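# Seat the blue-taped flask in a free shaker clamp

## Task

Put the glass flask with blue tape into an empty clamp on the shaker so that its base rests fully down in the clamp and the clamp's spring ring wraps its conical part. Do not grip it tightly, push hard on its rim, or rip the foil covering its opening. At the end every other flask must still be seated. Never bend a clamp's legs, pry a spring ring off by force, strike any flask hard, or let a flask drop more than a few centimetres; any of these fails the job.

## Robot and tools

Robot: two UR7e-type arms, left_arm and right_arm, each with a 140 mm two-finger gripper. The left gripper's fingers are rigid. The right gripper's fingers have a hinge and can fold. Grip with the outer quarter of the pads, near the tips. A grip deeper toward the palm may wrap a wide part too tightly, hold a narrow one loosely, or slip later. Pressing tips straight into a surface folds them with almost no felt force, which spoils the next grip.

Frame: scene frame, origin at table-top height midway between the arms. +x points out over the table, +y toward left_arm, +z up. Arm names are not image sides. Bases sit near y=+0.51 (left) and y=-0.36 (right). Each gripper's fingers point along its own +z and close along its own y. end_effector_position is the point between the pads when closed; the tips reach about 33 mm past it at small openings, about 9 mm when wide open.

execute_actions(actions, cameras): actions is a list of actions; each action is up to 15 rows, one per 1/30 s step, and a short action repeats its last row. Every row has 18 numbers in [-1, 1]: left dx, dy, dz, rx, ry, rz, gripper position, force_limit, speed, then the same nine for the right arm. The six pose numbers are an offset, not a pose: scene-frame axes, measured from that arm's Hand target at the start of the action (every row counts from that same start, not from the previous row). Scale: 1.0 = 0.6 m for dx..dz and 180 degrees for the rotation vector rx, ry, rz; rotation turns about the Hand target's position. Sending all six as 0 re-commands the current Hand target. Orientation is clipped to 32 degrees from the measured one per step. Images return only when actions is empty or cameras is given.

Gripper numbers are absolute settings, not offsets: position +1 fully open (140 mm), about -0.8 pads touch, -1 close until blocked. force_limit from -1 (about 14 N) to +1 (about 58 N) for a slow close; faster closes squeeze much harder. speed -1 is about 30 mm/s, +1 about 250 mm/s. For a gentle grip on glass use low force_limit and speed -1. To keep a gripper unchanged, resend its last three numbers; 0 is a real command.

move(target, speed, blend, stop_force, zero, blocking, cameras): straight-line paths for both arms at once. target is one 18-number row or a list of up to 15 rows, same layout and scale as above; every row is an offset from the Hand targets at the move's start, not from the previous row. speed is m/s (0.002 to 3.6, default 0.25), one value or one per target. blend is a corner radius in m for lists. stop_force (3 to 120 N) ends an arm's path when its wrist sensor feels that push against its travel; use it, slowly, when lowering onto contact, but not while the gripper rotates and not when leaving a contact. zero picks whether the sensor re-zeroes first. blocking=false returns early but cannot be combined with stop_force. Paths ignore obstacles and the other arm and run at most 10 s. The move: line reports the ending (done, off_target, moving, held, fault) and limits (paced = pose clipped, held = steps withheld).

wait(seconds 0-10) lets time run holding commands. stop brakes a running move. zoom_image(camera, region [x0,y0,x1,y1] pixels, max 504x504) enlarges part of the newest image from cam_head_left, cam_head_right, cam_left_wrist or cam_right_wrist (each 896x504). zero_wrist_force(arm) re-zeroes that arm's force sensor. read_manual gives licence text only. finished_scene(scene) ends the scene irreversibly; the goal must hold with the robot hands off.

Results: per arm end_effector_position (m), quat_wxyz, velocities, Hand target (the commanded pose the next offsets start from; the gripper often rests a bit short, and a further action re-requests it), Joint positions and torques, Wrist force/torque in the gripper's own axes (force from the surface into the arm), Wrist depth grids (7x7 distances in mm, '-' unknown; glass is seen through). object_status: 0 moving, 1 blocked while opening, 2 blocked while closing (holding something), 3 reached position or pads met. position_measured is counts: 3 open, about 139 at 60 mm, 200 at 20 mm, 230 pads together.

Avoid: contact forces near 150 N or joint overloads, which stop an arm for 10 s; commanding far past a firm contact; fast collisions; arms or grippers touching each other (the clearance check may hold a path); paths near an arm's own base; long stretched holds that heat motors (MOTOR HOT, then a brake stop). Never drop or knock flasks, or let anything leave the table.

Each tool is called after "Emit:" as name(argument=value, ...), one argument or row to a line, values as JSON.

## Session

Emit:
execute_actions(
  actions=[],
)

Scene clock: 0.00 s.
left_arm: end_effector_position=(+0.5564, +0.2686, +0.2651) position_measured=3 object_status=3 end_effector_quat_wxyz=(+0.099, +0.774, +0.220, +0.585) | right_arm: end_effector_position=(+0.5146, -0.5209, +0.1967) position_measured=3 object_status=3 end_effector_quat_wxyz=(+0.184, +0.525, -0.475, +0.682)
Joint positions: left_arm=[-1.196 -1.534 2.389 -3.143 -0.403 1.885] | right_arm=[-0.124 -0.859 2.26 -4.538 -2.481 3.617]
Joint velocities: within noise
Joint torques (N m): no reading
Wrist force (N): no reading
Wrist torque (N m): no reading
Wrist force, peak (N): no reading
Wrist depth (mm): cam_left_wrist=[1180 - - - 1073 - - / 510 569 1268 - - - - / - 524 569 1333 - - - / - 117 500 - - 127 - / - 106 - - - - 94 / - 318 339 - - 567 - / - 296 333 364 - - -] | cam_right_wrist=[- - - 1449 1475 1237 - / - - - 1689 - 1376 1183 / 894 - 1338 2040 - - - / - 117 1540 1883 - 133 329 / - 109 - - - 124 92 / - 1166 - - - - 94 / - - - 339 280 250 -]
Hand target: left_arm +0.5564, +0.2686, +0.2651; +0.099, +0.774, +0.220, +0.585 | right_arm +0.5146, -0.5209, +0.1967; +0.184, +0.525, -0.475, +0.682
Tool commands: left_gripper/position=+1.0 left_gripper/force_limit=+1.0 left_gripper/speed=+1.0 right_gripper/position=+1.0 right_gripper/force_limit=+1.0 right_gripper/speed=+1.0

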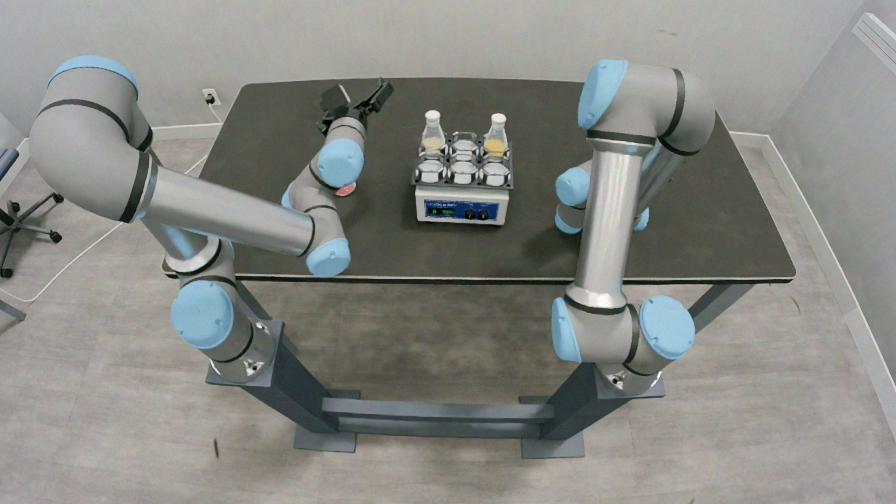

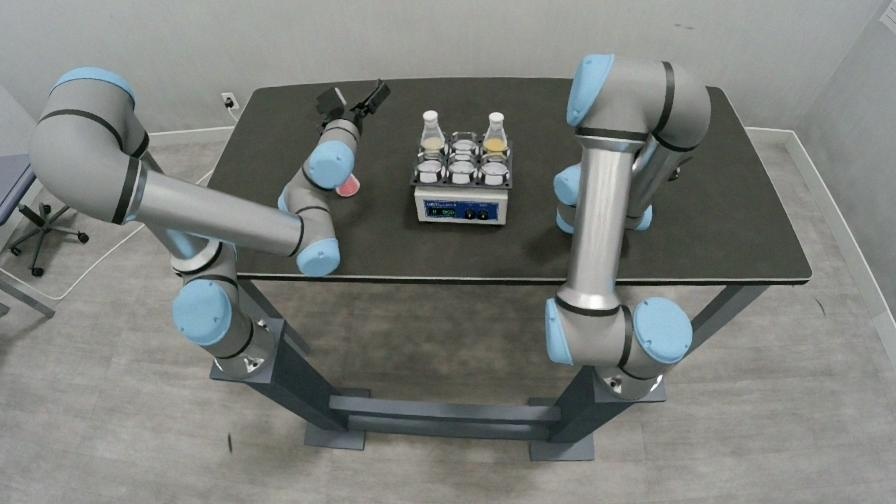

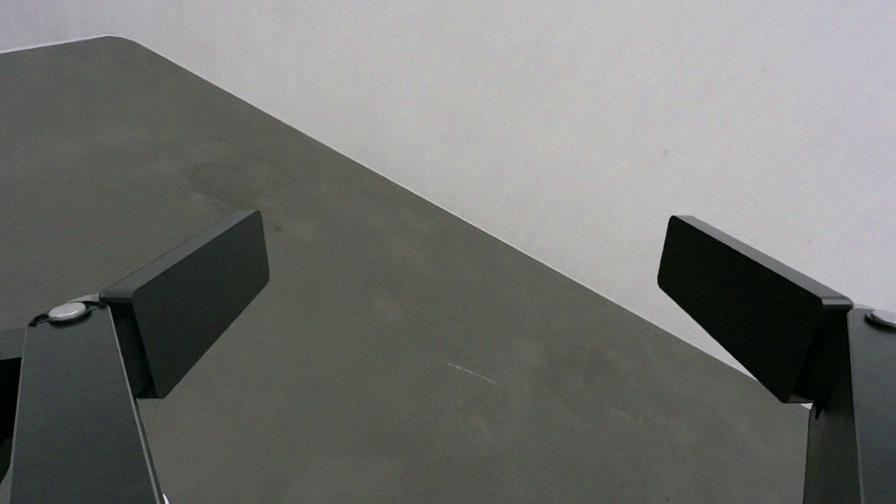

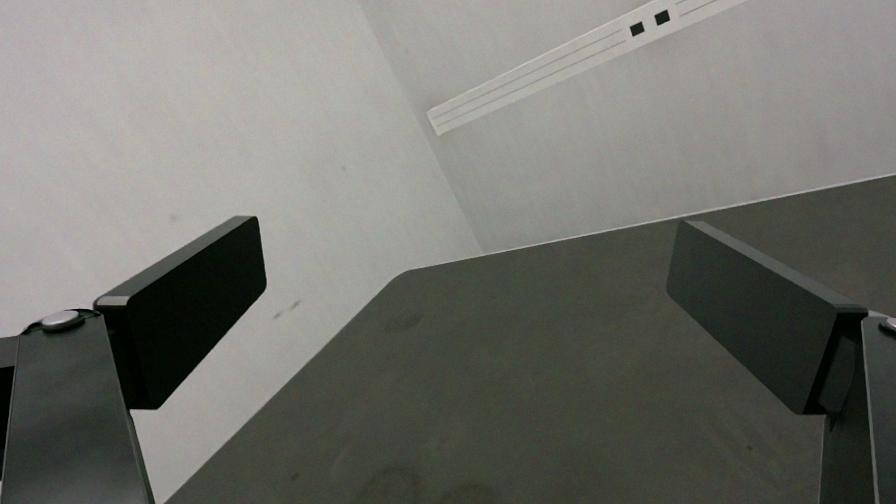

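Emit:
zoom_image(
  camera="cam_head_left",
  region=[380, 90, 540, 240],
)

Emit:
zoom_image(
  camera="cam_head_right",
  region=[380, 90, 540, 240],
)

Emit:
zoom_image(
  camera="cam_head_right",
  region=[300, 120, 400, 220],
)

Emit:
zoom_image(
  camera="cam_head_left",
  region=[300, 120, 400, 220],
)

Scaled by 3.150 from the camera's 896x504 image, which has a finer 1280x720 frame.

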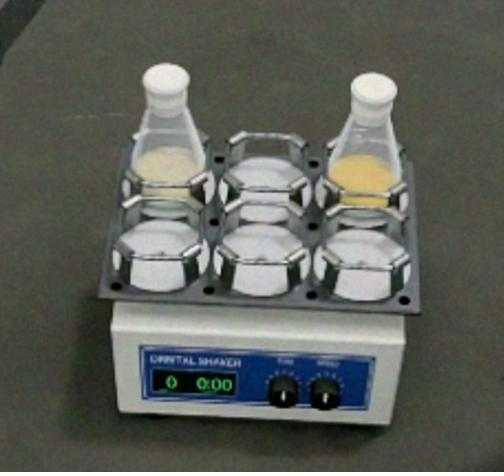

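Scaled by 3.150 from the camera's 896x504 image, which has a finer 1280x720 frame.

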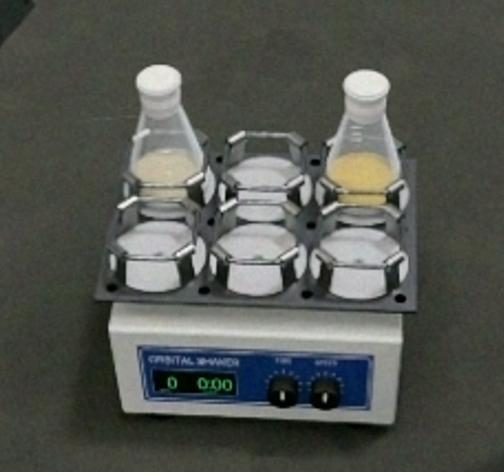

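Scaled by 5.040 from the camera's 896x504 image, which has a finer 1280x720 frame.

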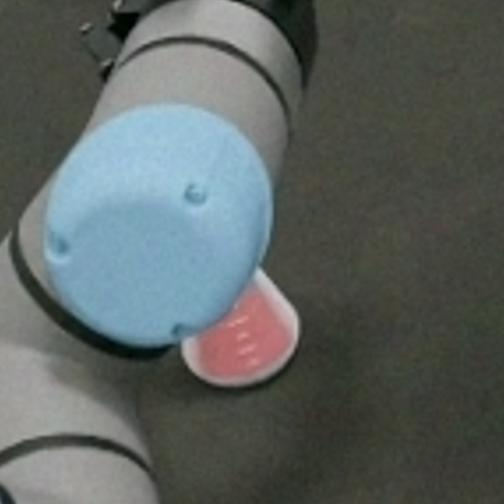

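Scaled by 5.040 from the camera's 896x504 image, which has a finer 1280x720 frame.

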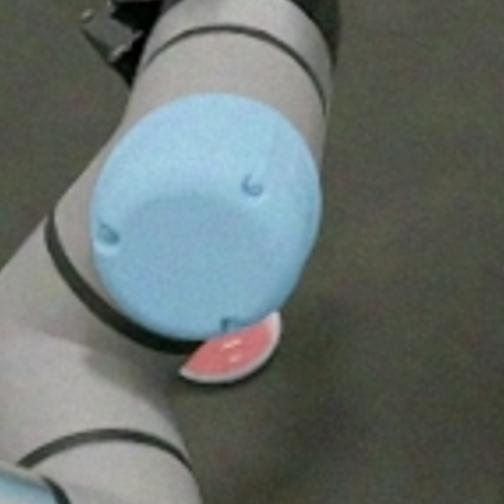

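Emit:
move(
  target=[-0.1,0,0.35,0,0,0,1,1,1,0,0,0.3,0,0,0,1,1,1],
  cameras=["all"],
)

Scene clock: 4.80 s.
left_arm: end_effector_position=(+0.4964, +0.2686, +0.4751) position_measured=3 object_status=3 end_effector_quat_wxyz=(+0.099, +0.774, +0.220, +0.585) | right_arm: end_effector_position=(+0.5146, -0.5209, +0.3765) position_measured=3 object_status=3 end_effector_quat_wxyz=(+0.184, +0.525, -0.475, +0.682)
Joint positions: left_arm=[-1.372 -2.008 2.035 -1.904 -0.315 1.447] | right_arm=[-0.124 -1.355 2.225 -4.007 -2.481 3.617]
Joint torques (N m): left_arm=[13.23 -8.39 -22.28 -2.22 0.27 -1.06] | right_arm=[10.35 -41.63 -12.52 -0.03 -2.34 -2.05]
Wrist force (N): left_arm=[-0.1 -0.3 0.2] | right_arm=[0.2 0.2 0.1]
Wrist torque (N m): left_arm=[-0.04 0.02 -0.13] | right_arm=[0.04 -0.03 0.03]
Wrist force, peak (N): left_arm=[-2.7 -0.8 1.6] | right_arm=[3.3 -1.1 -0.1]
Wrist depth (mm): cam_left_wrist=[- 1248 - - - 968 - / 1482 1371 1438 1192 1119 - - / 657 686 - - 1242 - - / 553 124 725 - 1371 127 - / - 106 - 755 - - 94 / - 519 572 - - - - / - - 511 - - - -] | cam_right_wrist=[1042 1353 1622 1570 1391 1309 1128 / - - - 1774 1550 1689 - / 917 - - - 1611 1800 1212 / 921 122 - - 1827 142 1407 / - 109 - - 1975 116 92 / - - - - 606 - 94 / - - - - - - -]
Hand target: left_arm +0.4964, +0.2686, +0.4751; +0.099, +0.774, +0.220, +0.585 | right_arm +0.5146, -0.5209, +0.3767; +0.184, +0.525, -0.475, +0.682
Off the commanded pose: left_arm 0.000 m, 0 deg | right_arm 0.000 m, 0 deg.
move: done
camera_calibration:
cam_left_wrist: T_world_to_cam=[[0.231212, -0.869777, 0.435924, -0.080621], [-0.54657, -0.486799, -0.681387, 0.72282], [0.804861, -0.0807179, -0.587948, 0.0475889], [0, 0, 0, 1]] pos_world=[0.37541, 0.285587, 0.555644]
cam_right_wrist: T_world_to_cam=[[-0.768784, -0.46255, -0.44161, 0.325144], [0.174132, 0.513045, -0.840513, 0.496711], [0.615345, -0.723071, -0.313876, -0.428466], [0, 0, 0, 1]] pos_world=[0.427126, -0.414251, 0.426594]

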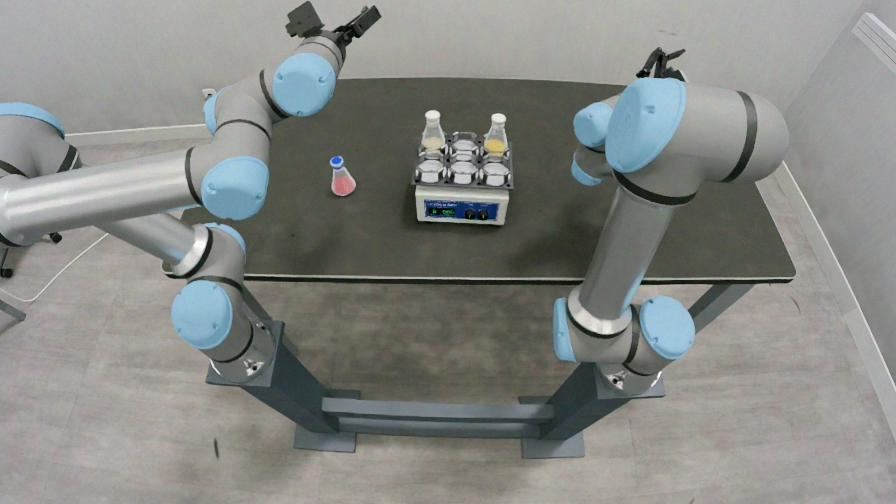

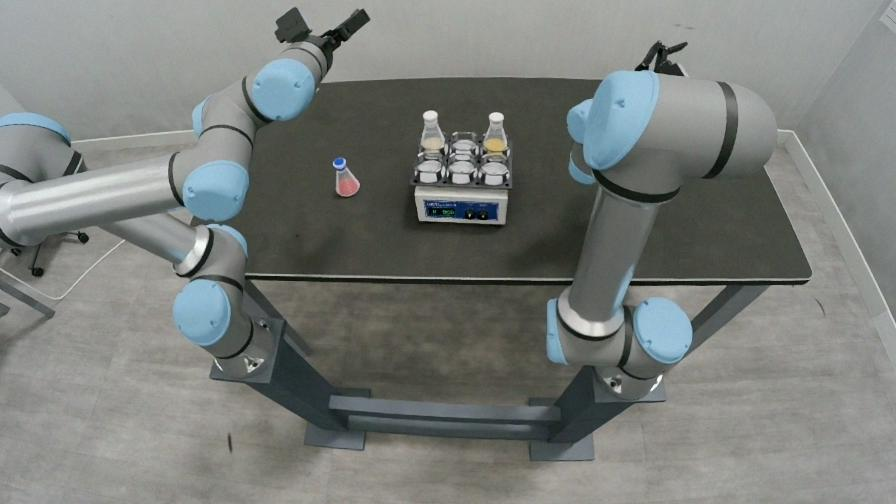

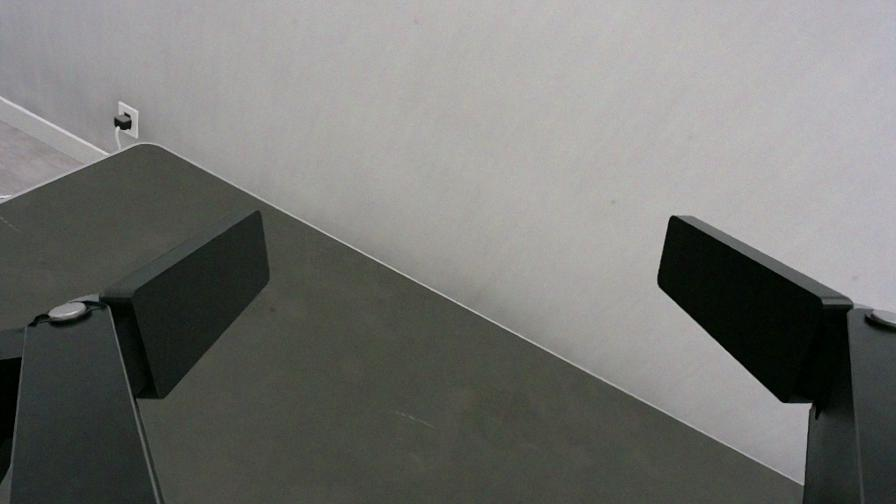

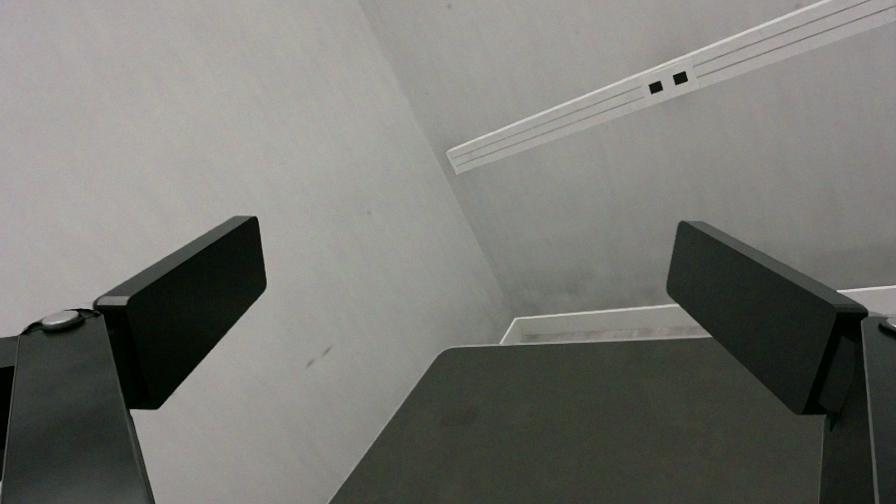

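Emit:
zoom_image(
  camera="cam_head_left",
  region=[305, 140, 375, 210],
)

Emit:
zoom_image(
  camera="cam_head_right",
  region=[305, 140, 375, 210],
)

Emit:
zoom_image(
  camera="cam_head_left",
  region=[400, 95, 530, 195],
)

Emit:
zoom_image(
  camera="cam_head_right",
  region=[400, 95, 530, 195],
)

Scaled by 7.200 from the camera's 896x504 image, which has a finer 1280x720 frame.

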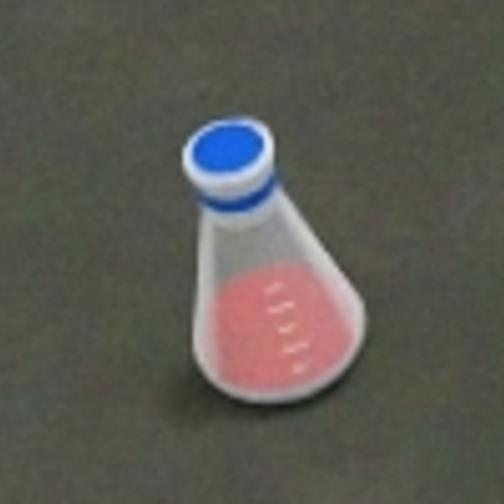

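Scaled by 7.200 from the camera's 896x504 image, which has a finer 1280x720 frame.

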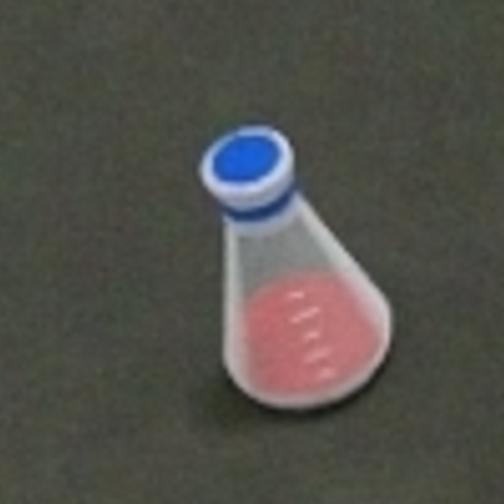

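Scaled by 3.877 from the camera's 896x504 image, which has a finer 1280x720 frame.

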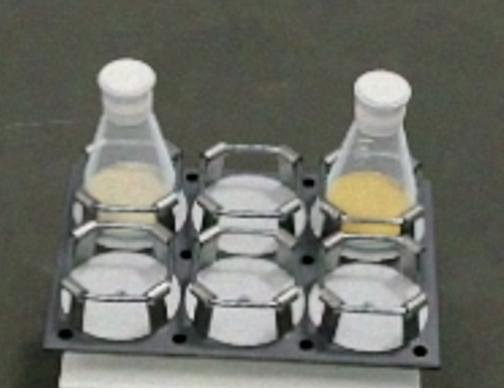

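Scaled by 3.877 from the camera's 896x504 image, which has a finer 1280x720 frame.

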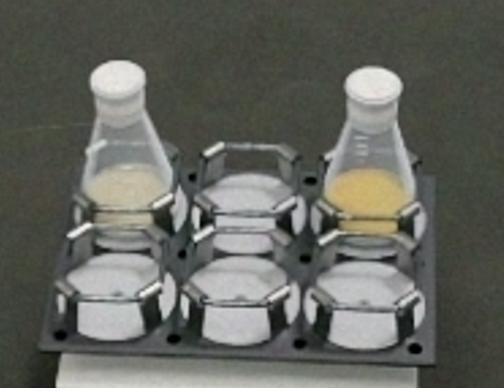

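Emit:
move(
  target=[-0.193,0.052,-0.425,0.1104,0.0974,0.0184,1,1,1,0,0,0,0,0,0,1,1,1],
  cameras=["cam_left_wrist"],
)

Scene clock: 19.00 s.
left_arm: end_effector_position=(+0.3806, +0.2997, +0.2202) position_measured=3 object_status=3 end_effector_quat_wxyz=(-0.087, +0.853, +0.151, +0.493) | right_arm: end_effector_position=(+0.5146, -0.5209, +0.3767) position_measured=3 object_status=3 end_effector_quat_wxyz=(+0.184, +0.525, -0.475, +0.682)
Joint positions: left_arm=[-1.623 -1.952 2.279 -1.312 -0.643 0.876] | right_arm=[-0.124 -1.355 2.225 -4.007 -2.481 3.617]
Joint torques (N m): left_arm=[6.46 -1.74 -13.39 -1.18 0.07 1.02] | right_arm=[9.84 -42.41 -21.44 -0.27 -1.65 -1.43]
Wrist force (N): left_arm=[0.3 -0.3 0.5] | right_arm=[0.3 0.5 -0.1]
Wrist torque (N m): left_arm=[0.07 -0.05 -0.23] | right_arm=[0.09 -0.07 0.03]
Wrist force, peak (N): left_arm=[-2.7 -0.7 1.4] | right_arm=[0.3 0.6 0.1]
Wrist depth (mm): cam_left_wrist=[- - 666 - 1168 - - / 1825 - - - 624 565 - / - 510 476 - - - - / - 117 422 410 - 127 - / - 107 - 358 374 - 94 / - - 326 328 - - - / - 299 - 303 - 299 -] | cam_right_wrist=[- - - 1762 - 1249 1150 / - - - 1643 1457 1353 - / - 1189 - 1762 - - 1309 / - 117 1296 - - 133 1345 / - 109 - 1800 1855 123 92 / - 1108 1302 - 589 - 94 / - - 1249 573 - - -]
Hand target: left_arm +0.3806, +0.2998, +0.2201; -0.087, +0.853, +0.151, +0.493 | right_arm +0.5146, -0.5209, +0.3767; +0.184, +0.525, -0.475, +0.682
Off the commanded pose: left_arm 0.000 m, 0 deg | right_arm 0.000 m, 0 deg.
move: done
camera_calibration:
cam_left_wrist: T_world_to_cam=[[0.356187, -0.934048, 0.0261718, 0.146308], [-0.726392, -0.294401, -0.621033, 0.498572], [0.58778, 0.202193, -0.783347, 0.0343268], [0, 0, 0, 1]] pos_world=[0.289869, 0.276498, 0.33269]
Images, in order (width x height): cam_left_wrist 896x504.

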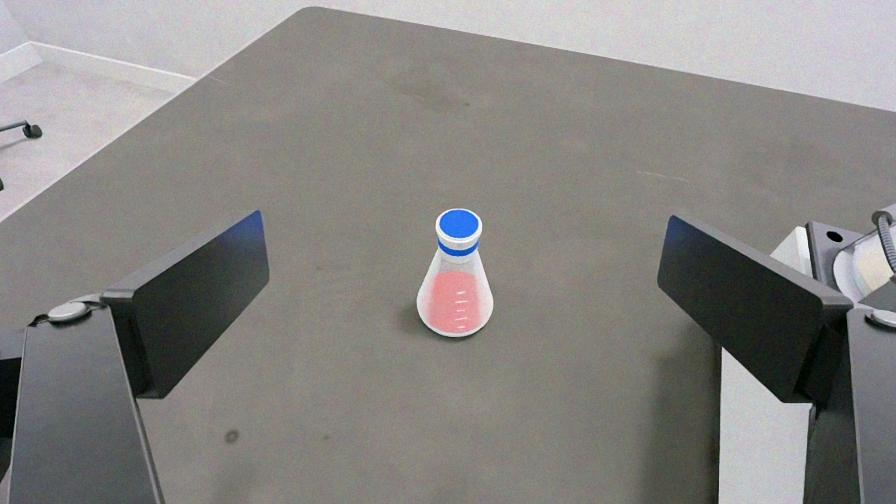

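Emit:
zoom_image(
  camera="cam_left_wrist",
  region=[400, 195, 510, 345],
)

Emit:
zoom_image(
  camera="cam_left_wrist",
  region=[696, 190, 896, 390],
)

Scaled by 3.360 from the camera's 896x504 image, which has a finer 1280x720 frame.

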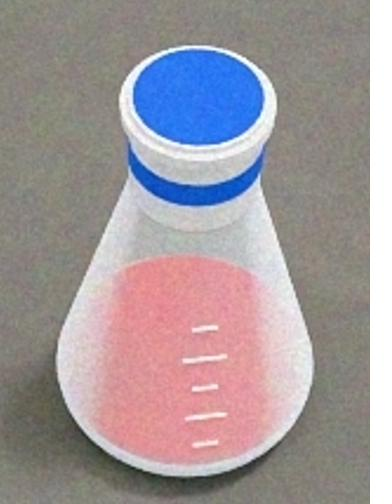

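Scaled by 2.520 from the camera's 896x504 image, which has a finer 1280x720 frame.

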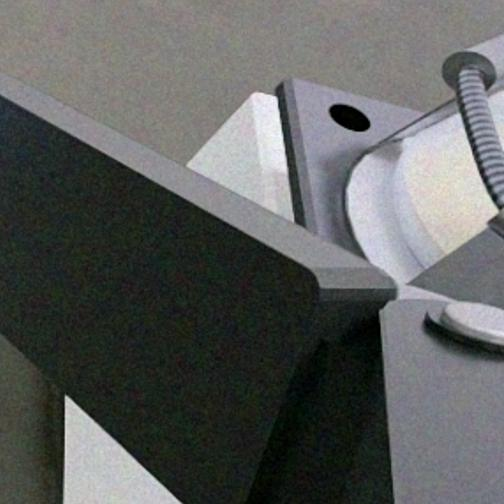

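Emit:
move(
  target=[
    [-0.05,-0.1,0.15,0,0,0,1,1,1,0,0,0,0,0,0,1,1,1],
    [-0.1,-0.4,0.1,0,0,0,1,1,1,0,0,0,0,0,0,1,1,1],
  ],
  blend=[0.03,0],
  cameras=["cam_left_wrist"],
)

Emit:
zoom_image(
  camera="cam_left_wrist",
  region=[196, 0, 700, 504],
)

Scene clock: 34.57 s.
left_arm: end_effector_position=(+0.3206, +0.0599, +0.2801) position_measured=3 object_status=3 end_effector_quat_wxyz=(-0.087, +0.853, +0.151, +0.493) | right_arm: end_effector_position=(+0.5146, -0.5209, +0.3767) position_measured=3 object_status=3 end_effector_quat_wxyz=(+0.184, +0.525, -0.475, +0.682)
Joint positions: left_arm=[-1.715 -1.41 1.625 -1.105 -0.698 0.756] | right_arm=[-0.124 -1.355 2.225 -4.007 -2.481 3.617]
Joint torques (N m): left_arm=[12.41 -24.52 -27.02 -2.91 1.17 -0.06] | right_arm=[8.89 -42.89 -21.61 -0.22 -0.8 0.2]
Wrist force (N): left_arm=[0.5 -0.4 0.8] | right_arm=[0.0 0.1 -0.1]
Wrist torque (N m): left_arm=[0.05 -0.11 -0.12] | right_arm=[0.01 -0.01 0.03]
Wrist force, peak (N): left_arm=[-1.4 -1.7 3.3] | right_arm=[0.3 0.6 0.1]
Wrist depth (mm): cam_left_wrist=[- - 788 - 1210 1146 1027 / 1757 - 672 688 - 710 - / - - 594 572 331 590 555 / - 117 534 315 295 128 - / - 106 - - 280 148 94 / - - - 352 290 - - / - 347 367 - 352 - -] | cam_right_wrist=[- - 1632 - - 1353 1118 / 968 1177 1749 1898 1580 1440 1212 / - 1150 - 1643 1724 1511 1316 / - 127 - 1749 1883 133 1309 / - 109 - 1689 2058 116 92 / - 1024 - - - - 94 / - 1051 - 553 - - -]
Hand target: left_arm +0.3206, +0.0598, +0.2801; -0.087, +0.853, +0.151, +0.493 | right_arm +0.5146, -0.5209, +0.3767; +0.184, +0.525, -0.475, +0.682
Off the commanded pose: left_arm 0.000 m, 0 deg | right_arm 0.000 m, 0 deg.
move: done
camera_calibration:
cam_left_wrist: T_world_to_cam=[[0.35633, -0.934003, 0.0258403, -0.0578338], [-0.726457, -0.294329, -0.620992, 0.421423], [0.587614, 0.202506, -0.783391, 0.165047], [0, 0, 0, 1]] pos_world=[0.229769, 0.0365971, 0.392491]
Images, in order (width x height): cam_left_wrist 896x504.

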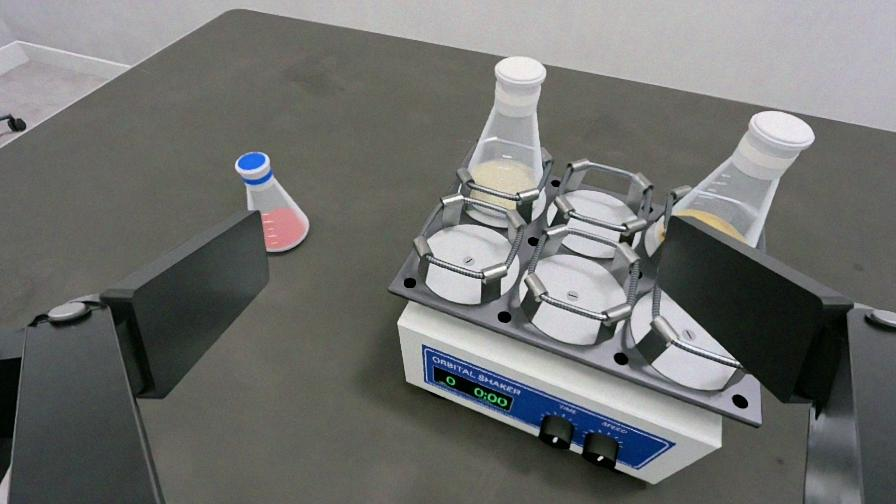

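Scaled by 1.000.

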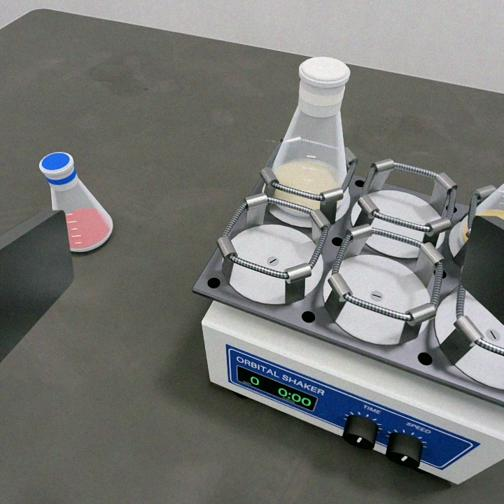

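Emit:
zoom_image(
  camera="cam_left_wrist",
  region=[380, 130, 580, 330],
)

Emit:
zoom_image(
  camera="cam_left_wrist",
  region=[460, 40, 580, 200],
)

Scaled by 2.520 from the camera's 896x504 image, which has a finer 1280x720 frame.

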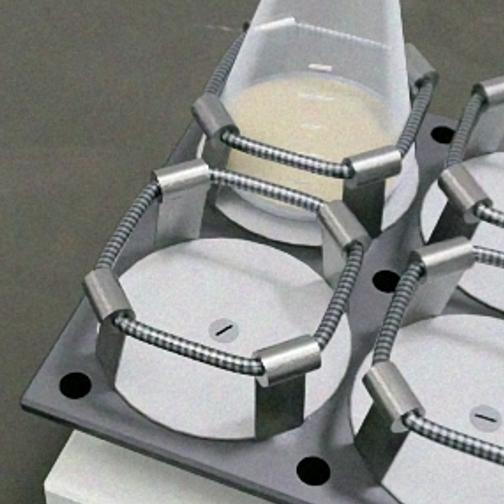

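Scaled by 3.150 from the camera's 896x504 image, which has a finer 1280x720 frame.

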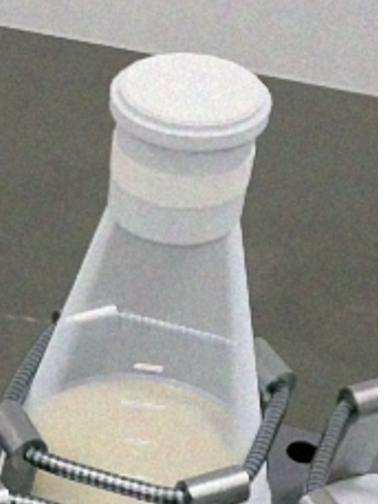

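Emit:
move(
  target=[0,-0.15,0.03,0,0,0,1,1,1,0,0,0,0,0,0,1,1,1],
  cameras=["cam_left_wrist"],
)

Emit:
zoom_image(
  camera="cam_left_wrist",
  region=[290, 150, 490, 350],
)

Emit:
zoom_image(
  camera="cam_left_wrist",
  region=[390, 150, 590, 350],
)

Emit:
zoom_image(
  camera="cam_left_wrist",
  region=[350, 50, 470, 210],
)

Scene clock: 39.10 s.
left_arm: end_effector_position=(+0.3207, -0.0301, +0.2981) position_measured=3 object_status=3 end_effector_quat_wxyz=(-0.087, +0.853, +0.151, +0.493) end_effector_velocity=(-0.001, -0.002, +0.001) end_effector_angular_velocity=(-0.001, +0.000, -0.001) | right_arm: end_effector_position=(+0.5146, -0.5209, +0.3767) position_measured=3 object_status=3 end_effector_quat_wxyz=(+0.184, +0.525, -0.475, +0.682)
Joint positions: left_arm=[-1.695 -1.204 1.318 -1.022 -0.686 0.781] | right_arm=[-0.124 -1.355 2.225 -4.007 -2.481 3.617]
Joint velocities: left_arm=[-0.001 0.002 -0.005 0.001 0 0.001] | right_arm=[within noise]
Joint torques (N m): left_arm=[-15.59 -35.08 -25.99 -1.69 0.64 0.47] | right_arm=[10.07 -42.01 -21.88 -0.24 0.01 1.02]
Wrist force (N): left_arm=[0.4 -0.3 0.8] | right_arm=[0.1 0.1 0.0]
Wrist torque (N m): left_arm=[0.07 -0.08 -0.12] | right_arm=[0.01 -0.02 0.03]
Wrist force, peak (N): left_arm=[0.3 -3.0 1.8] | right_arm=[0.0 0.6 -0.2]
Wrist depth (mm): cam_left_wrist=[- 1412 - - - - 1073 / - 678 682 678 - 1198 1464 / 538 - 584 385 359 - - / - 117 313 343 322 128 - / - 106 355 313 310 127 94 / - 396 - 343 - - - / - - - - - 370 -] | cam_right_wrist=[- - - - 1399 1103 1108 / - - - - 1502 - - / 890 - 1724 - 1677 - 1243 / - 117 - - - 133 1432 / - 109 - 2661 2075 116 92 / - 1177 - - - - 94 / - 1074 1269 - - - -]
Hand target: left_arm +0.3206, -0.0302, +0.2981; -0.087, +0.853, +0.151, +0.493 | right_arm +0.5146, -0.5209, +0.3767; +0.184, +0.525, -0.475, +0.682
Off the commanded pose: left_arm 0.000 m, 0 deg | right_arm 0.000 m, 0 deg.
move: done
camera_calibration:
cam_left_wrist: T_world_to_cam=[[0.356623, -0.933885, 0.0260491, -0.142581], [-0.726402, -0.29471, -0.620876, 0.406238], [0.587504, 0.202497, -0.783476, 0.197395], [0, 0, 0, 1]] pos_world=[0.229969, -0.053404, 0.410591]
Images, in order (width x height): cam_left_wrist 896x504.

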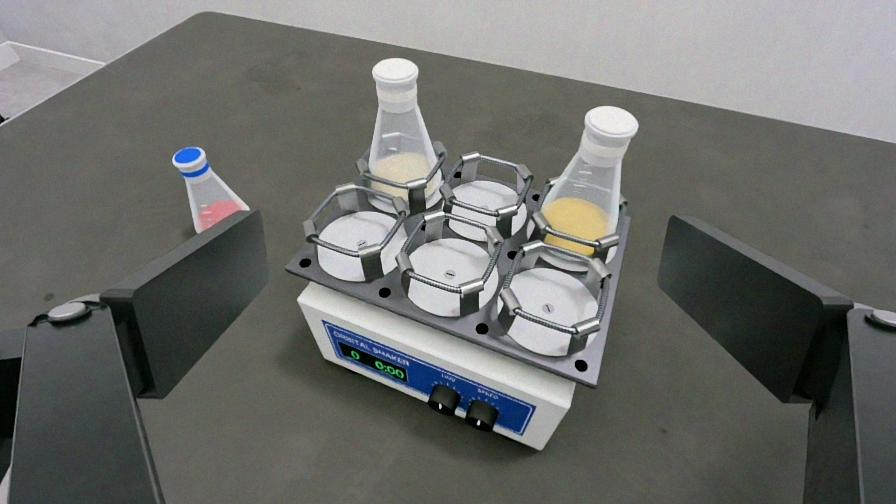

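Scaled by 2.520 from the camera's 896x504 image, which has a finer 1280x720 frame.

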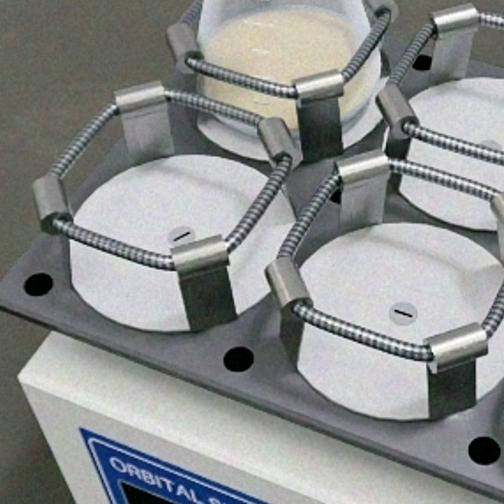

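Scaled by 2.520 from the camera's 896x504 image, which has a finer 1280x720 frame.

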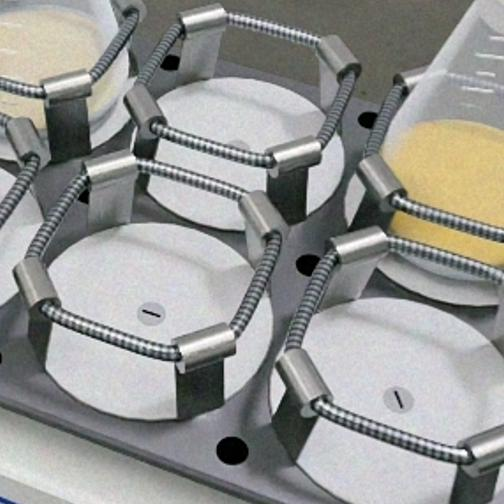

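Scaled by 3.150 from the camera's 896x504 image, which has a finer 1280x720 frame.

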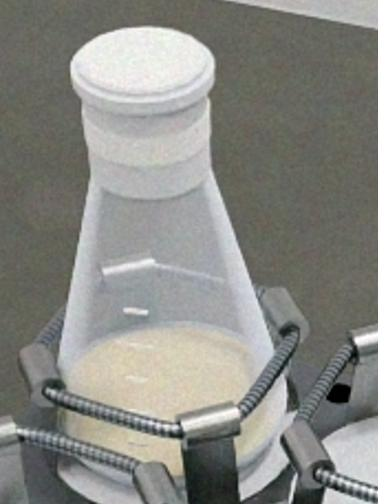

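Emit:
move(
  target=[0.0835,0.536,-0.2468,0,0,0,-0.08,-1,-0.5,0,0,0,0,0,0,1,1,1],
  cameras=["cam_left_wrist"],
)

Emit:
zoom_image(
  camera="cam_left_wrist",
  region=[360, 170, 560, 370],
)

Scene clock: 48.67 s.
left_arm: end_effector_position=(+0.3708, +0.2914, +0.1501) position_measured=139 object_status=3 end_effector_quat_wxyz=(-0.087, +0.853, +0.151, +0.493) end_effector_velocity=(+0.000, +0.001, -0.001) end_effector_angular_velocity=(+0.001, +0.000, -0.001) | right_arm: end_effector_position=(+0.5146, -0.5209, +0.3767) position_measured=3 object_status=3 end_effector_quat_wxyz=(+0.184, +0.525, -0.475, +0.682)
Joint positions: left_arm=[-1.654 -1.837 2.399 -1.512 -0.661 0.834] | right_arm=[-0.124 -1.355 2.225 -4.007 -2.481 3.617]
Joint velocities: left_arm=[-0.001 -0.002 0.005 -0.001 0 0] | right_arm=[within noise]
Joint torques (N m): left_arm=[-15.4 -15.96 -10.84 -2.23 -0.13 -1.61] | right_arm=[8.74 -40.97 -21.53 -0.36 0.96 1.07]
Wrist force (N): left_arm=[0.2 -0.2 0.8] | right_arm=[0.1 0.3 -0.1]
Wrist torque (N m): left_arm=[0.11 -0.09 -0.21] | right_arm=[0.06 -0.01 0.04]
Wrist force, peak (N): left_arm=[0.1 -2.9 3.0] | right_arm=[0.5 0.4 -0.2]
Wrist depth (mm): cam_left_wrist=[1977 - - 565 533 614 - / - 463 - - 445 - - / - - 383 386 - - - / - - 118 324 122 329 220 / - - 111 - - 92 222 / - - 263 263 - - - / - - - - - - -] | cam_right_wrist=[- - 1415 1841 - 1183 1113 / - 1218 1632 - 1440 - - / 921 1123 - - 1632 - - / 924 117 1457 - 1749 133 - / - 109 - - 1959 116 92 / - - 1289 - - - 94 / - - - 582 - - -]
Hand target: left_arm +0.3707, +0.2914, +0.1500; -0.087, +0.853, +0.151, +0.493 | right_arm +0.5146, -0.5209, +0.3767; +0.184, +0.525, -0.475, +0.682
Off the commanded pose: left_arm 0.000 m, 0 deg | right_arm 0.000 m, 0 deg.
move: done
camera_calibration:
cam_left_wrist: T_world_to_cam=[[0.356453, -0.933956, 0.0258274, 0.143815], [-0.726406, -0.294413, -0.621012, 0.445312], [0.587602, 0.2026, -0.783375, -0.013198], [0, 0, 0, 1]] pos_world=[0.279969, 0.268097, 0.262491]
Images, in order (width x height): cam_left_wrist 896x504.

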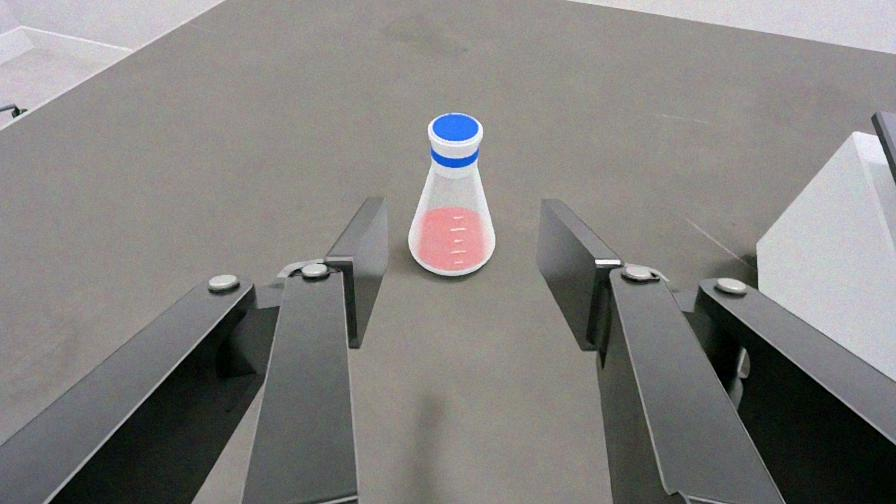

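Scaled by 2.520 from the camera's 896x504 image, which has a finer 1280x720 frame.

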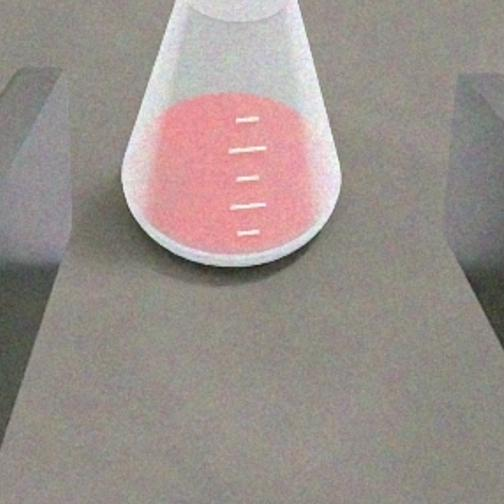

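Emit:
move(
  target=[0.0835,0.0338,-0.075,0,0,0,-0.08,-1,-0.5,0,0,0,0,0,0,1,1,1],
  cameras=["cam_left_wrist"],
  speed=0.15,
)

Emit:
zoom_image(
  camera="cam_left_wrist",
  region=[360, 90, 560, 290],
)

Scene clock: 55.80 s.
left_arm: end_effector_position=(+0.4208, +0.3117, +0.1051) position_measured=139 object_status=3 end_effector_quat_wxyz=(-0.087, +0.853, +0.151, +0.493) end_effector_velocity=(+0.000, -0.002, +0.000) end_effector_angular_velocity=(-0.004, +0.000, -0.002) | right_arm: end_effector_position=(+0.5146, -0.5209, +0.3767) position_measured=3 object_status=3 end_effector_quat_wxyz=(+0.184, +0.525, -0.475, +0.682)
Joint positions: left_arm=[-1.488 -1.712 2.516 -1.957 -0.578 1.083] | right_arm=[-0.124 -1.355 2.225 -4.007 -2.481 3.617]
Joint velocities: left_arm=[-0.001 0.001 0 -0.006 0 0.003] | right_arm=[within noise]
Joint torques (N m): left_arm=[-5.63 -3.75 -14.12 -4.16 1.95 0.89] | right_arm=[10.08 -41.53 -21.77 -0.33 1.34 1.16]
Wrist force (N): left_arm=[0.3 -0.6 0.7] | right_arm=[0.2 0.1 0.0]
Wrist torque (N m): left_arm=[0.00 -0.12 -0.13] | right_arm=[0.02 -0.04 0.04]
Wrist force, peak (N): left_arm=[-0.1 -0.9 2.6] | right_arm=[0.2 0.6 0.2]
Wrist depth (mm): cam_left_wrist=[- - - - - - 470 / - 370 - 177 - - - / - - 306 - - 321 325 / - - 119 259 122 - 268 / - - 110 248 - 92 - / - - - - 219 - - / - - - 200 - - -] | cam_right_wrist=[- 1296 - - 1399 1262 1098 / - - 1466 1632 1502 - - / - - - 1883 1677 1493 1269 / - 117 1391 1883 - 142 1399 / - 109 - - 1975 116 92 / - 964 1345 - - - 94 / - 1172 1166 - - - -]
Hand target: left_arm +0.4208, +0.3117, +0.1050; -0.087, +0.853, +0.151, +0.493 | right_arm +0.5146, -0.5209, +0.3767; +0.184, +0.525, -0.475, +0.682
Off the commanded pose: left_arm 0.000 m, 0 deg | right_arm 0.000 m, 0 deg.
move: done
camera_calibration:
cam_left_wrist: T_world_to_cam=[[0.356534, -0.93392, 0.0260173, 0.145999], [-0.726393, -0.294607, -0.620935, 0.459771], [0.587568, 0.202486, -0.783431, -0.0819452], [0, 0, 0, 1]] pos_world=[0.330069, 0.288396, 0.217491]
Images, in order (width x height): cam_left_wrist 896x504.

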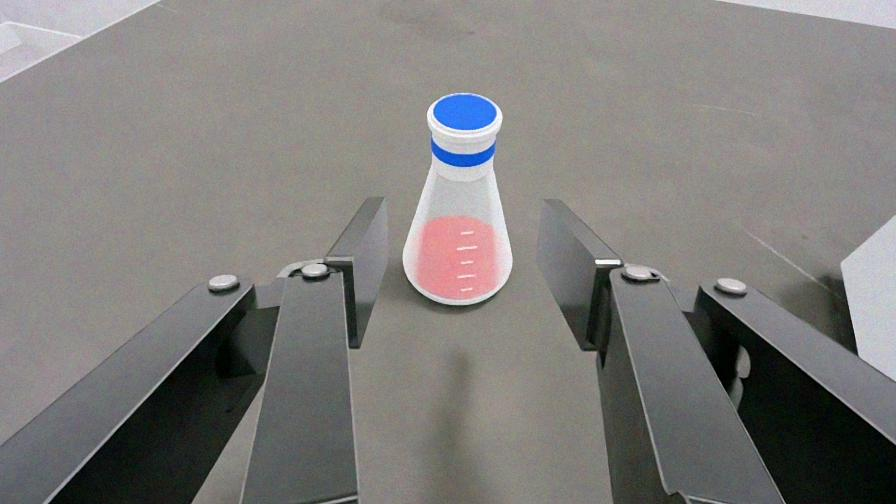

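Scaled by 2.520 from the camera's 896x504 image, which has a finer 1280x720 frame.

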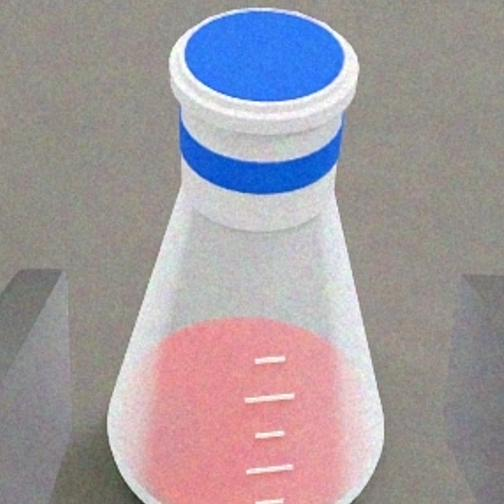

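Emit:
move(
  target=[0.0627,0.0228,0,0,0,0,-0.08,-1,-0.5,0,0,0,0,0,0,1,1,1],
  cameras=["cam_left_wrist","cam_head_right"],
  speed=0.08,
)

Emit:
zoom_image(
  camera="cam_left_wrist",
  region=[360, 100, 560, 300],
)

Emit:
zoom_image(
  camera="cam_head_right",
  region=[290, 130, 390, 230],
)

Scene clock: 60.20 s.
left_arm: end_effector_position=(+0.4584, +0.3255, +0.1050) position_measured=139 object_status=3 end_effector_quat_wxyz=(-0.087, +0.853, +0.151, +0.493) end_effector_velocity=(+0.000, +0.000, +0.000) end_effector_angular_velocity=(-0.001, +0.000, -0.001) | right_arm: end_effector_position=(+0.5146, -0.5209, +0.3767) position_measured=3 object_status=3 end_effector_quat_wxyz=(+0.184, +0.525, -0.475, +0.682)
Joint positions: left_arm=[-1.36 -1.647 2.534 -2.234 -0.537 1.312] | right_arm=[-0.124 -1.355 2.225 -4.007 -2.481 3.617]
Joint velocities: left_arm=[0 0.001 0.001 -0.005 0 0.002] | right_arm=[within noise]
Joint torques (N m): left_arm=[-4.36 -11.7 -19.74 -4.21 1.25 1.49] | right_arm=[11.05 -41.15 -21.84 -0.63 2.16 1.07]
Wrist force (N): left_arm=[0.3 -0.1 0.7] | right_arm=[0.1 0.3 0.1]
Wrist torque (N m): left_arm=[0.10 -0.10 -0.13] | right_arm=[0.06 -0.01 0.03]
Wrist force, peak (N): left_arm=[0.8 -0.2 2.0] | right_arm=[-0.2 0.6 -0.3]
Wrist depth (mm): cam_left_wrist=[1839 443 460 - - - 461 / 369 410 - 377 - 386 403 / - 314 - 156 317 324 - / - - 110 249 122 - - / - - 110 230 - 92 - / - - - 218 - - - / - - - 190 - - -] | cam_right_wrist=[999 1194 - 1700 1338 1224 1093 / - 1256 1570 - 1622 1256 1118 / - 1243 1407 1749 1484 - - / - 117 1457 1774 - 133 1360 / - 109 - 1590 1959 116 92 / - - 1316 - - - 94 / - - - 600 539 - -]
Hand target: left_arm +0.4584, +0.3254, +0.1050; -0.087, +0.853, +0.151, +0.493 | right_arm +0.5146, -0.5209, +0.3767; +0.184, +0.525, -0.475, +0.682
Off the commanded pose: left_arm 0.000 m, 0 deg | right_arm 0.000 m, 0 deg.
move: done
camera_calibration:
cam_left_wrist: T_world_to_cam=[[0.356428, -0.933966, 0.0258056, 0.145584], [-0.726418, -0.29438, -0.621013, 0.491045], [0.587602, 0.202601, -0.783375, -0.10697], [0, 0, 0, 1]] pos_world=[0.367669, 0.302197, 0.217391]
Images, in order (width x height): cam_head_right 896x504, cam_left_wrist 896x504.

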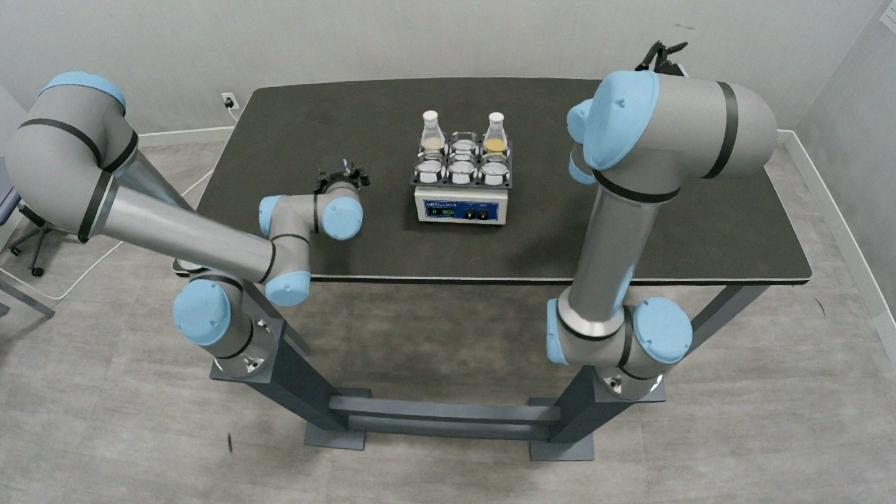

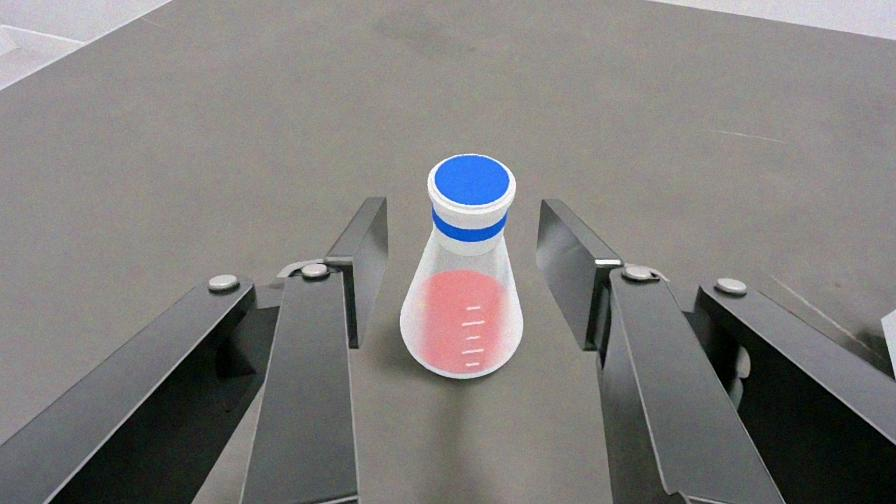

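Scaled by 2.520 from the camera's 896x504 image, which has a finer 1280x720 frame.

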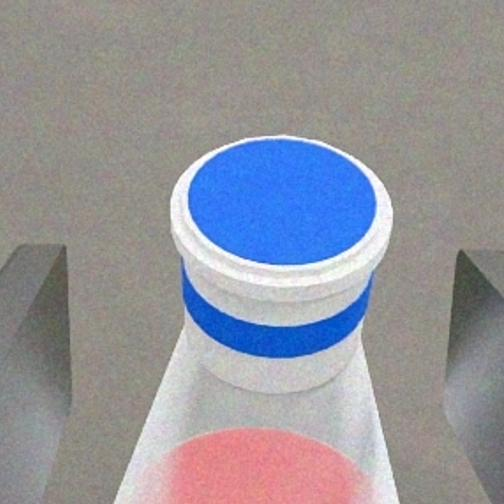

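Scaled by 5.040 from the camera's 896x504 image, which has a finer 1280x720 frame.

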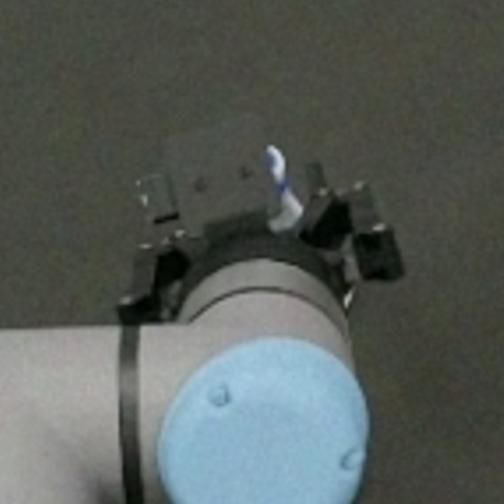

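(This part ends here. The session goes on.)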